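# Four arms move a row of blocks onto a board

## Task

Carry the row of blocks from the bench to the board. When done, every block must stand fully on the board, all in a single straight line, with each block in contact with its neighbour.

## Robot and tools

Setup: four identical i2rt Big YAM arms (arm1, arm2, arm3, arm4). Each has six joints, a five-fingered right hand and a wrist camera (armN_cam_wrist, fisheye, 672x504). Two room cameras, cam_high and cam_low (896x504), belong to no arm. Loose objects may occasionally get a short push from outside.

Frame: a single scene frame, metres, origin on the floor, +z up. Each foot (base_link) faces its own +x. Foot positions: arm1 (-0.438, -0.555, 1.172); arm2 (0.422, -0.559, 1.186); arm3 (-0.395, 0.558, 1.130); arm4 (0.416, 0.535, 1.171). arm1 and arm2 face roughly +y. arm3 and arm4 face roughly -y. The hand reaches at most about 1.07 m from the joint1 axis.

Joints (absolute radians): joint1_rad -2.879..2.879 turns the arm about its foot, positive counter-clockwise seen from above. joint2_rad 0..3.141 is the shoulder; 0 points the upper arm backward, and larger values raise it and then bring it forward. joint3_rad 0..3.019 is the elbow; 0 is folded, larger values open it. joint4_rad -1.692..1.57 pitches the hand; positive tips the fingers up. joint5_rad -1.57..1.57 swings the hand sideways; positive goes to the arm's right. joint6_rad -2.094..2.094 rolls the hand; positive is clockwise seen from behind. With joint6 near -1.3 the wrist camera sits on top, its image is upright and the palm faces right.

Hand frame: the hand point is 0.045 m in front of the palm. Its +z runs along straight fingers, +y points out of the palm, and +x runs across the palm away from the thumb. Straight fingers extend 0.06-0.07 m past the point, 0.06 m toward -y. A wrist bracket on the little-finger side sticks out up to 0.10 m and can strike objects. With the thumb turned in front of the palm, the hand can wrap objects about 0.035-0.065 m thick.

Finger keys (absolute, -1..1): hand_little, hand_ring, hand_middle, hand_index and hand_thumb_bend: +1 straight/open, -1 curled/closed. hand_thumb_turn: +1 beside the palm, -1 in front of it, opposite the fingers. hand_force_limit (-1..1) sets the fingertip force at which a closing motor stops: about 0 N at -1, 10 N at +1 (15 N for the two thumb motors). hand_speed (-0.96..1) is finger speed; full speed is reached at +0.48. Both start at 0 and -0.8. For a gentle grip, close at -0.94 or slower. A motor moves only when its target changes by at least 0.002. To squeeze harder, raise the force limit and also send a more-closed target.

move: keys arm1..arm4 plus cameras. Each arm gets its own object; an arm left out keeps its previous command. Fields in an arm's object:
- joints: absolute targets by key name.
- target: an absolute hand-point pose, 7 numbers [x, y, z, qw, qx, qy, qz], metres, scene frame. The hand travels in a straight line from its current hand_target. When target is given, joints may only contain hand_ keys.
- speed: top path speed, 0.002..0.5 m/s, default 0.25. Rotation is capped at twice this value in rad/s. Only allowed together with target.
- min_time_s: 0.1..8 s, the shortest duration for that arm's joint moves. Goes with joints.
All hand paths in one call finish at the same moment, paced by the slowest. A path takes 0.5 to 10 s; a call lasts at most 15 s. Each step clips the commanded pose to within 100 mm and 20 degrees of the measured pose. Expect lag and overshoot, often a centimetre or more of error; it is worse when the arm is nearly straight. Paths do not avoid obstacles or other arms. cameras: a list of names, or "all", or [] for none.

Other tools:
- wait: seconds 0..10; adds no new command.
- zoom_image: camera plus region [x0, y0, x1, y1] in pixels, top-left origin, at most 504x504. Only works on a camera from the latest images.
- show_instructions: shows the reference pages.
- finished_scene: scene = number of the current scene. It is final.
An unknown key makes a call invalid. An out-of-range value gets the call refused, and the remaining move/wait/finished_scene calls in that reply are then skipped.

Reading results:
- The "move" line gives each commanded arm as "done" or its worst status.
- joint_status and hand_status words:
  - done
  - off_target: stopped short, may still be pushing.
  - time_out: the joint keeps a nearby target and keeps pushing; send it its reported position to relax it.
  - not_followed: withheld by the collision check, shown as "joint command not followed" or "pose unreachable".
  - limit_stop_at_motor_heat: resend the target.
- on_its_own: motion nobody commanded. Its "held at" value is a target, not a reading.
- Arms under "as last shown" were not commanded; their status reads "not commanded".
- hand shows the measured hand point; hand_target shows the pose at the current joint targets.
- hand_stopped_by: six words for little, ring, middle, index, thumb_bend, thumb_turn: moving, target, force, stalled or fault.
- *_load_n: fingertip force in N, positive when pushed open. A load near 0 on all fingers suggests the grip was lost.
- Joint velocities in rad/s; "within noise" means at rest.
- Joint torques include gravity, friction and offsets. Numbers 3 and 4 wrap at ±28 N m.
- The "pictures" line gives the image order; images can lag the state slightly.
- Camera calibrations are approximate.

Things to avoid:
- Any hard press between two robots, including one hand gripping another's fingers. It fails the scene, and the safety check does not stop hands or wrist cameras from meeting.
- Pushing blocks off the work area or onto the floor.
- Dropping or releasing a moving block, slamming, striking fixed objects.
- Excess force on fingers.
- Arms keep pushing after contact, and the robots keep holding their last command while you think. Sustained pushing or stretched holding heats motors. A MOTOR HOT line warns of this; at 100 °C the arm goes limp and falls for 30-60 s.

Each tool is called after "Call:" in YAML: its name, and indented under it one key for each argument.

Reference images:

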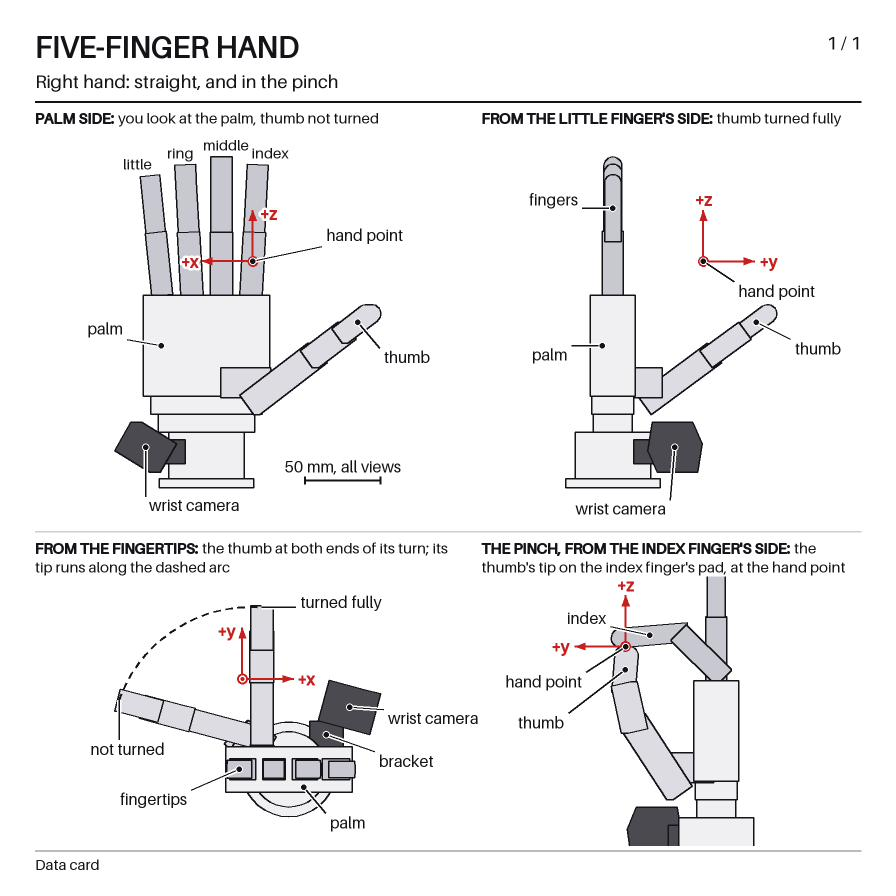

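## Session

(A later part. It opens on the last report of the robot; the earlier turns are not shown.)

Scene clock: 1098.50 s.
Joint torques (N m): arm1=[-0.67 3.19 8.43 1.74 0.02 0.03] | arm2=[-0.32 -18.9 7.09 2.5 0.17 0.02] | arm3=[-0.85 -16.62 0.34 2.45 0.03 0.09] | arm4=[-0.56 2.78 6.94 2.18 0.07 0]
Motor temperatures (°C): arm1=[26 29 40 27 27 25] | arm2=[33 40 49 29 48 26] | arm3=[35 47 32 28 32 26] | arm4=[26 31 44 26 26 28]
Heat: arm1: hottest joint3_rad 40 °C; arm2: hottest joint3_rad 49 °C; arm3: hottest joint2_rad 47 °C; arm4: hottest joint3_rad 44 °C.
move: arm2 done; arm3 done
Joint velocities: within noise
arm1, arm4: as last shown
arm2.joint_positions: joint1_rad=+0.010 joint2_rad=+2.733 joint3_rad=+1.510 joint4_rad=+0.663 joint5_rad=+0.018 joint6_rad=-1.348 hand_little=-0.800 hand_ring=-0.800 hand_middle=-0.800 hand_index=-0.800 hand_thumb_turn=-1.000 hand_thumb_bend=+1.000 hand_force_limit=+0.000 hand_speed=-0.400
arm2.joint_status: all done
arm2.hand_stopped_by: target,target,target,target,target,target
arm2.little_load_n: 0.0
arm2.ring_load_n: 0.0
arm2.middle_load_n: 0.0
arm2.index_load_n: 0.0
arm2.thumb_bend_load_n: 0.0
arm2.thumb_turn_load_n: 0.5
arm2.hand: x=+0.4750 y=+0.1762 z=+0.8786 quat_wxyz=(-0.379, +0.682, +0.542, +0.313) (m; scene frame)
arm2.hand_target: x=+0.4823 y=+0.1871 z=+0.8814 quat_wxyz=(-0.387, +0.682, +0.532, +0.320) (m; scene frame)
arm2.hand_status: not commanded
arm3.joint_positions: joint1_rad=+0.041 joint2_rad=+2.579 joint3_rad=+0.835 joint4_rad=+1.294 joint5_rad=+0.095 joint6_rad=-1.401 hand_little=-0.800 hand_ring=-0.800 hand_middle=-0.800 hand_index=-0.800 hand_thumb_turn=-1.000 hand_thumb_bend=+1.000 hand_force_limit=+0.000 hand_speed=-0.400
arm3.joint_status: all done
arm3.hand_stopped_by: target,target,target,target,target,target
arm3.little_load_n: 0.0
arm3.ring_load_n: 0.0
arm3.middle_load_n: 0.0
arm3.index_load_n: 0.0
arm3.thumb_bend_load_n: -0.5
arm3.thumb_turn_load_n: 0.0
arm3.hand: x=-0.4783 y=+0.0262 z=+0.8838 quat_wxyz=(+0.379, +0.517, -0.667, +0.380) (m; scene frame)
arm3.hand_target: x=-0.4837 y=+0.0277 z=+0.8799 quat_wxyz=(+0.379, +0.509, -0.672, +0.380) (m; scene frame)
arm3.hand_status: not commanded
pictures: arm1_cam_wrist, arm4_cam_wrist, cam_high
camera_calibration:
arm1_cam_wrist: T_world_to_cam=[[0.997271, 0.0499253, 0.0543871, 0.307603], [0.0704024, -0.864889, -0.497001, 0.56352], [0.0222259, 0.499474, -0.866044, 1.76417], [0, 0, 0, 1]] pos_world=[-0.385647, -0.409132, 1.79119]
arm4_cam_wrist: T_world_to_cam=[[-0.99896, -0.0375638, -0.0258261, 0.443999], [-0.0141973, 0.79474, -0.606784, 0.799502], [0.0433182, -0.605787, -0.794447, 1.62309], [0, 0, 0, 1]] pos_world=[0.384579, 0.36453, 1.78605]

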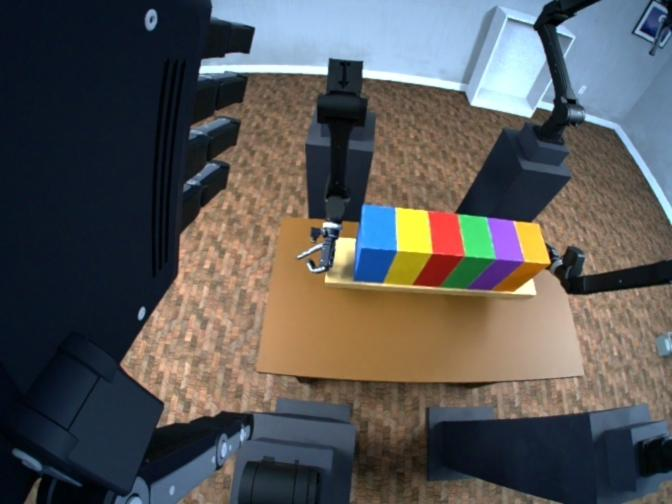

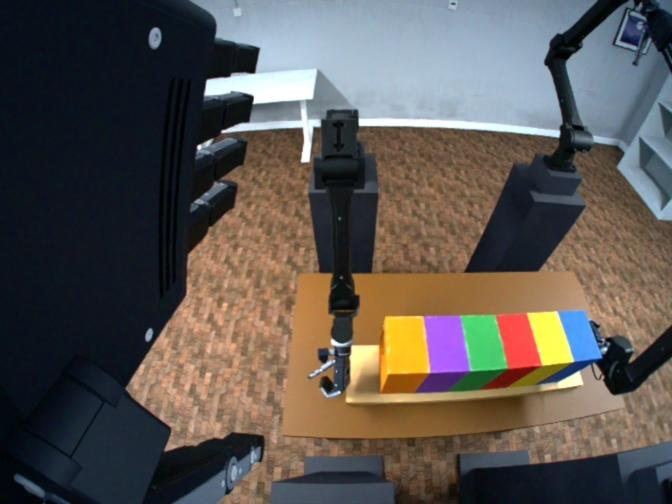

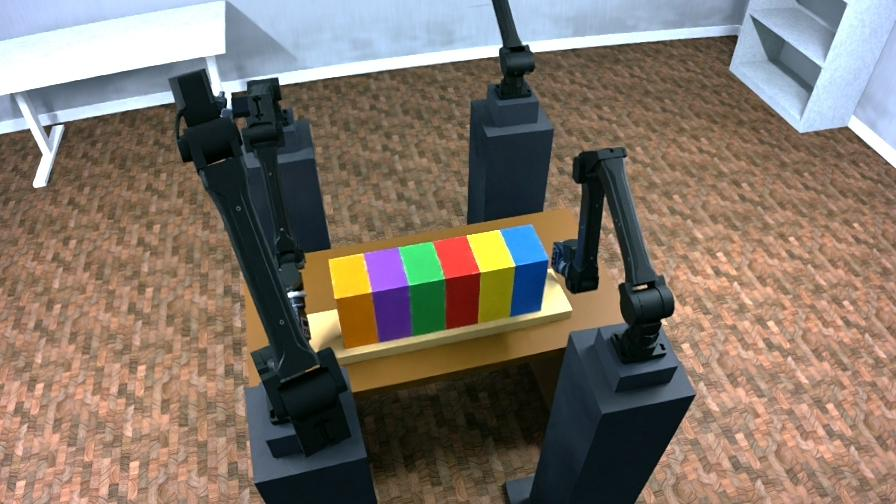

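Call:
move:
  cameras: ["cam_low", "cam_high", "arm1_cam_wrist", "arm4_cam_wrist"]

Call:
zoom_image:
  camera: "cam_high"
  region: [310, 210, 580, 366]

Call:
zoom_image:
  camera: "arm1_cam_wrist"
  region: [340, 190, 560, 310]

Call:
zoom_image:
  camera: "arm4_cam_wrist"
  region: [370, 300, 610, 420]

Scene clock: 1103.10 s.
Joint torques (N m): arm1=[-0.67 2.96 8.4 1.72 0.02 0.03] | arm2=[-0.26 -18.9 7.09 2.48 0.17 0.02] | arm3=[-1.61 -16.67 0.25 2.37 0.11 0.11] | arm4=[-0.62 2.9 6.99 2.17 0.08 0.01]
Motor temperatures (°C): arm1=[26 29 40 27 27 25] | arm2=[33 40 48 29 47 26] | arm3=[35 47 32 28 32 26] | arm4=[26 31 44 26 26 28]
Heat: arm1: hottest joint3_rad 40 °C; arm2: hottest joint3_rad 48 °C; arm3: hottest joint2_rad 47 °C; arm4: hottest joint3_rad 44 °C.
Joint velocities: within noise
arm1.joint_positions: joint1_rad=+0.007 joint2_rad=+0.575 joint3_rad=+1.450 joint4_rad=-1.372 joint5_rad=-0.054 joint6_rad=-1.342 hand_little=+1.000 hand_ring=+1.000 hand_middle=+1.000 hand_index=+1.000 hand_thumb_turn=+1.000 hand_thumb_bend=+1.000 hand_force_limit=+0.000 hand_speed=-0.800
arm1.joint_status: not commanded
arm1.hand_stopped_by: target,target,target,target,target,target
arm1.little_load_n: 0.0
arm1.ring_load_n: 0.0
arm1.middle_load_n: 0.0
arm1.index_load_n: 0.0
arm1.thumb_bend_load_n: 0.0
arm1.thumb_turn_load_n: 0.5
arm1.hand: x=-0.3917 y=-0.3538 z=+1.6909 quat_wxyz=(-0.411, +0.671, +0.536, +0.305) (m; scene frame)
arm1.hand_target: x=-0.3917 y=-0.3550 z=+1.7029 quat_wxyz=(-0.420, +0.665, +0.532, +0.313) (m; scene frame)
arm1.hand_status: not commanded
arm2.joint_positions: joint1_rad=+0.010 joint2_rad=+2.733 joint3_rad=+1.510 joint4_rad=+0.663 joint5_rad=+0.018 joint6_rad=-1.348 hand_little=-0.800 hand_ring=-0.800 hand_middle=-0.800 hand_index=-0.800 hand_thumb_turn=-1.000 hand_thumb_bend=+1.000 hand_force_limit=+0.000 hand_speed=-0.400
arm2.joint_status: all done
arm2.hand_stopped_by: target,target,target,target,target,target
arm2.little_load_n: 0.0
arm2.ring_load_n: 0.5
arm2.middle_load_n: 0.0
arm2.index_load_n: 0.0
arm2.thumb_bend_load_n: 0.0
arm2.thumb_turn_load_n: 0.5
arm2.hand: x=+0.4750 y=+0.1762 z=+0.8786 quat_wxyz=(-0.379, +0.682, +0.542, +0.313) (m; scene frame)
arm2.hand_target: x=+0.4823 y=+0.1871 z=+0.8814 quat_wxyz=(-0.387, +0.682, +0.532, +0.320) (m; scene frame)
arm2.hand_status: not commanded
arm3.joint_positions: joint1_rad=+0.041 joint2_rad=+2.579 joint3_rad=+0.835 joint4_rad=+1.294 joint5_rad=+0.095 joint6_rad=-1.401 hand_little=-0.800 hand_ring=-0.800 hand_middle=-0.800 hand_index=-0.800 hand_thumb_turn=-1.000 hand_thumb_bend=+1.000 hand_force_limit=+0.000 hand_speed=-0.400
arm3.joint_status: all done
arm3.hand_stopped_by: target,target,target,target,target,target
arm3.little_load_n: 0.0
arm3.ring_load_n: 0.0
arm3.middle_load_n: 0.0
arm3.index_load_n: 0.0
arm3.thumb_bend_load_n: 0.0
arm3.thumb_turn_load_n: 0.5
arm3.hand: x=-0.4783 y=+0.0262 z=+0.8838 quat_wxyz=(+0.379, +0.517, -0.667, +0.380) (m; scene frame)
arm3.hand_target: x=-0.4837 y=+0.0277 z=+0.8799 quat_wxyz=(+0.379, +0.509, -0.672, +0.380) (m; scene frame)
arm3.hand_status: not commanded
arm4.joint_positions: joint1_rad=+0.217 joint2_rad=+0.591 joint3_rad=+1.399 joint4_rad=-1.249 joint5_rad=+0.199 joint6_rad=-1.169 hand_little=+1.000 hand_ring=+1.000 hand_middle=+1.000 hand_index=+1.000 hand_thumb_turn=+1.000 hand_thumb_bend=+1.000 hand_force_limit=+0.000 hand_speed=-0.800
arm4.joint_status: not commanded
arm4.hand_stopped_by: target,target,target,target,target,target
arm4.little_load_n: 0.0
arm4.ring_load_n: 0.0
arm4.middle_load_n: 0.0
arm4.index_load_n: 0.0
arm4.thumb_bend_load_n: 0.0
arm4.thumb_turn_load_n: 0.0
arm4.hand: x=+0.3922 y=+0.3027 z=+1.6890 quat_wxyz=(+0.311, +0.508, -0.672, +0.441) (m; scene frame)
arm4.hand_target: x=+0.3919 y=+0.3039 z=+1.7010 quat_wxyz=(+0.316, +0.502, -0.667, +0.451) (m; scene frame)
arm4.hand_status: not commanded
pictures: arm1_cam_wrist, arm4_cam_wrist, cam_high, cam_low
camera_calibration:
arm1_cam_wrist: T_world_to_cam=[[0.997271, 0.0499253, 0.0543871, 0.307603], [0.0704024, -0.864889, -0.497001, 0.56352], [0.0222259, 0.499474, -0.866044, 1.76417], [0, 0, 0, 1]] pos_world=[-0.385647, -0.409132, 1.79119]
arm4_cam_wrist: T_world_to_cam=[[-0.99896, -0.0375638, -0.0258261, 0.443999], [-0.0141973, 0.79474, -0.606784, 0.799502], [0.0433182, -0.605787, -0.794447, 1.62309], [0, 0, 0, 1]] pos_world=[0.384579, 0.36453, 1.78605]

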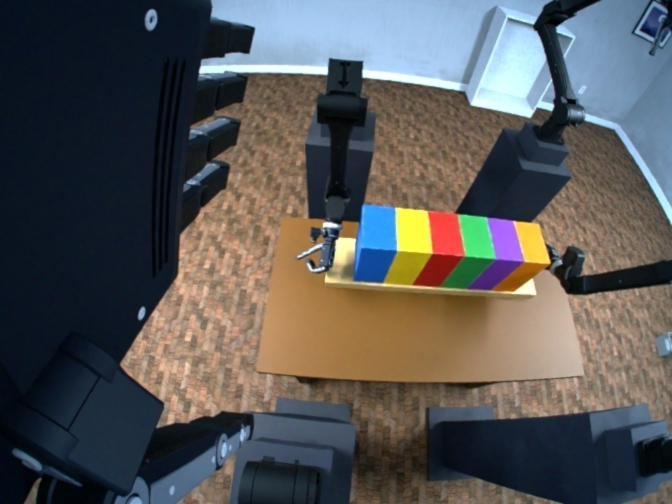

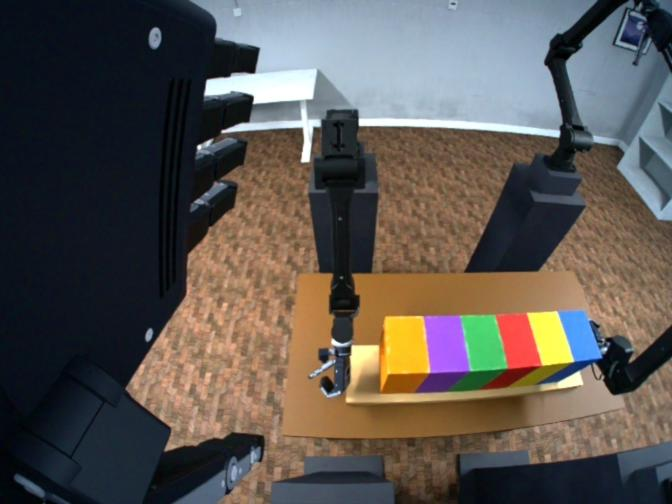

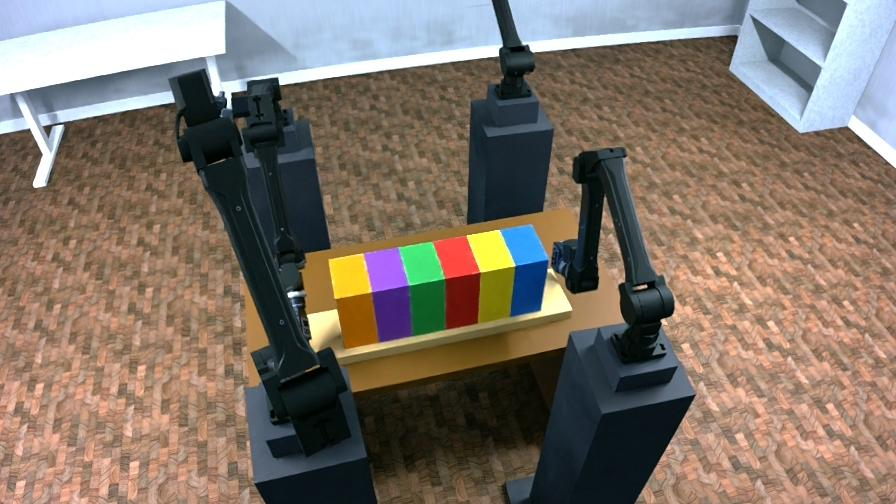

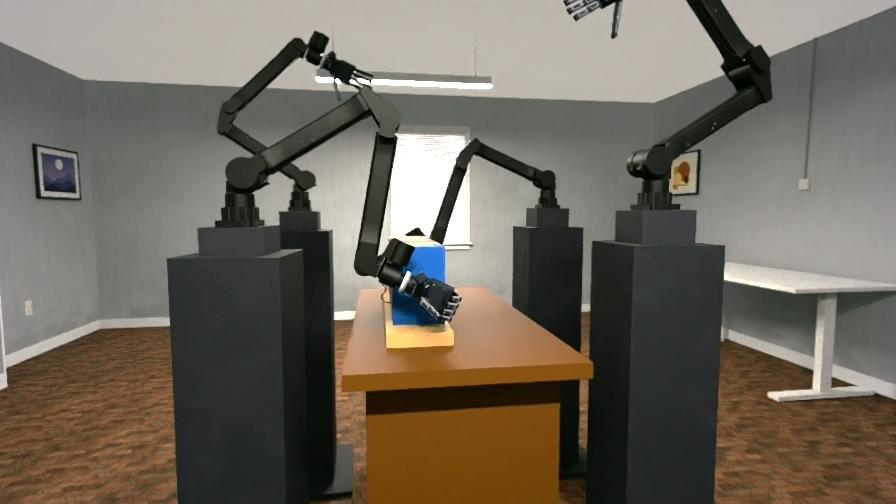

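Scaled by 1.867 from the camera's 896x504 image, which has a finer 1280x720 frame.

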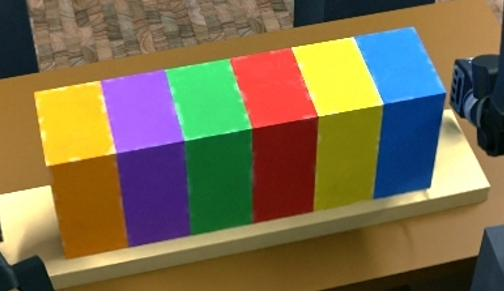

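Scaled by 2.291 from the camera's 672x504 image, which has a finer 960x720 frame.

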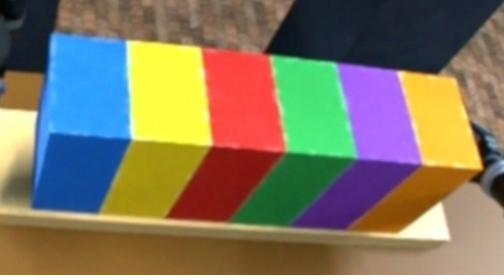

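Scaled by 2.100 from the camera's 672x504 image, which has a finer 960x720 frame.

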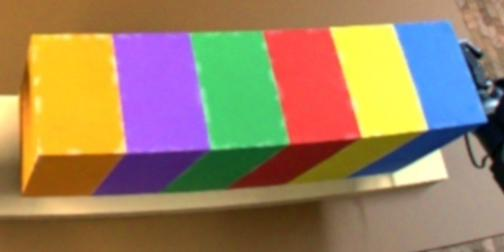

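Call:
zoom_image:
  camera: "arm4_cam_wrist"
  region: [500, 300, 610, 400]

Call:
zoom_image:
  camera: "arm1_cam_wrist"
  region: [345, 195, 455, 300]

Call:
zoom_image:
  camera: "arm1_cam_wrist"
  region: [445, 205, 555, 305]

Call:
zoom_image:
  camera: "cam_high"
  region: [330, 290, 450, 360]

Call:
zoom_image:
  camera: "cam_high"
  region: [440, 280, 560, 350]

Call:
zoom_image:
  camera: "cam_low"
  region: [370, 220, 490, 360]

Scaled by 4.582 from the camera's 672x504 image, which has a finer 960x720 frame.

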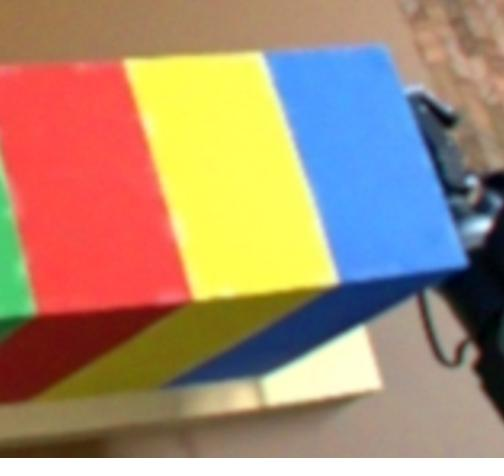

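Scaled by 4.582 from the camera's 672x504 image, which has a finer 960x720 frame.

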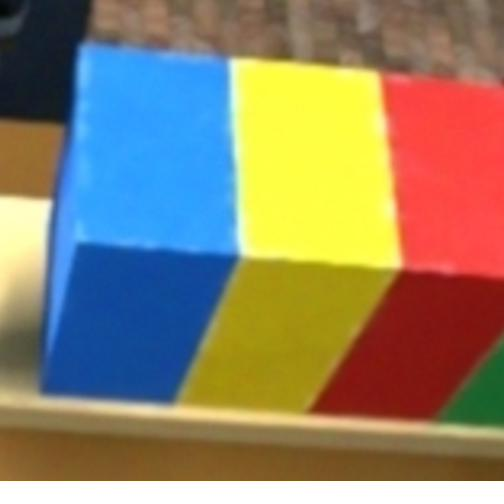

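Scaled by 4.582 from the camera's 672x504 image, which has a finer 960x720 frame.

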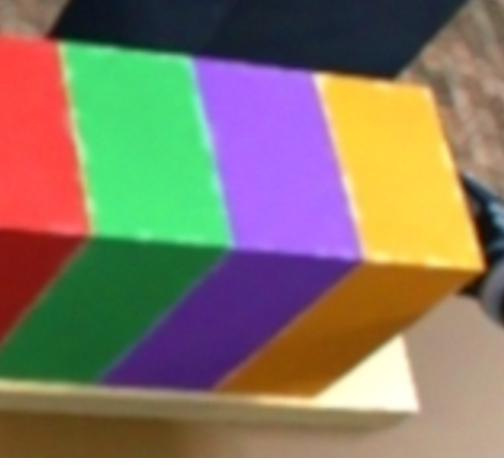

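Scaled by 4.200 from the camera's 896x504 image, which has a finer 1280x720 frame.

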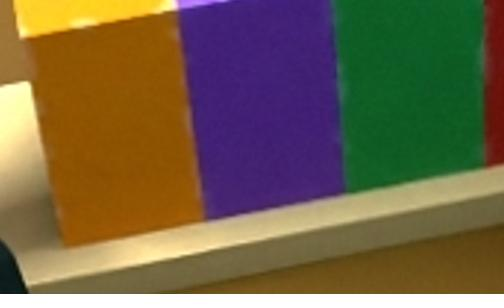

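Scaled by 4.200 from the camera's 896x504 image, which has a finer 1280x720 frame.

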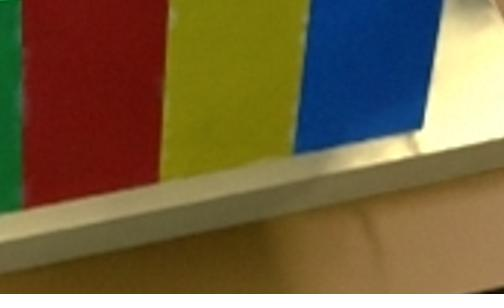

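Scaled by 3.600 from the camera's 896x504 image, which has a finer 1280x720 frame.

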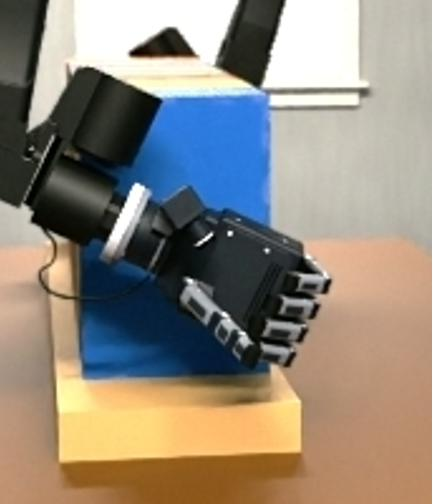

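Call:
zoom_image:
  camera: "arm1_cam_wrist"
  region: [330, 265, 400, 305]

Call:
zoom_image:
  camera: "arm1_cam_wrist"
  region: [470, 265, 540, 305]

Call:
zoom_image:
  camera: "cam_low"
  region: [380, 310, 460, 355]

Scaled by 7.200 from the camera's 672x504 image, which has a finer 960x720 frame.

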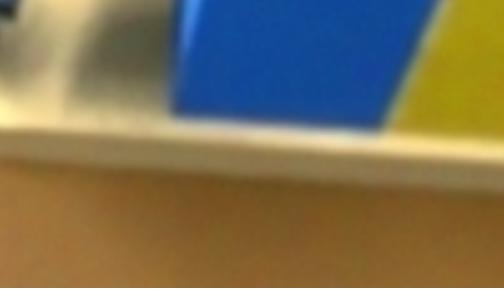

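Scaled by 7.200 from the camera's 672x504 image, which has a finer 960x720 frame.

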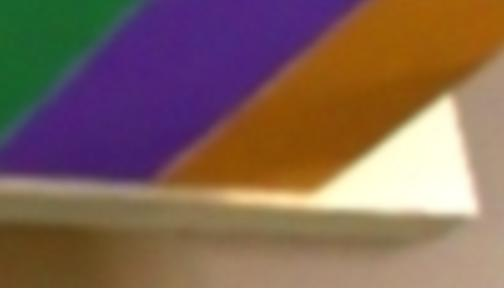

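Scaled by 6.300 from the camera's 896x504 image, which has a finer 1280x720 frame.

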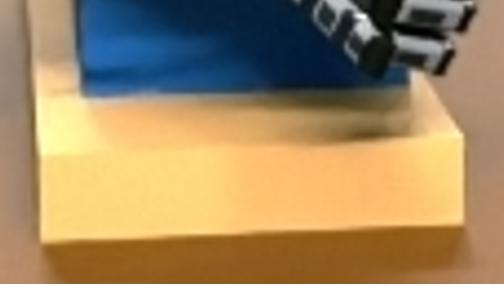

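Call:
finished_scene:
  scene: 2

The scene is finished: the task was done.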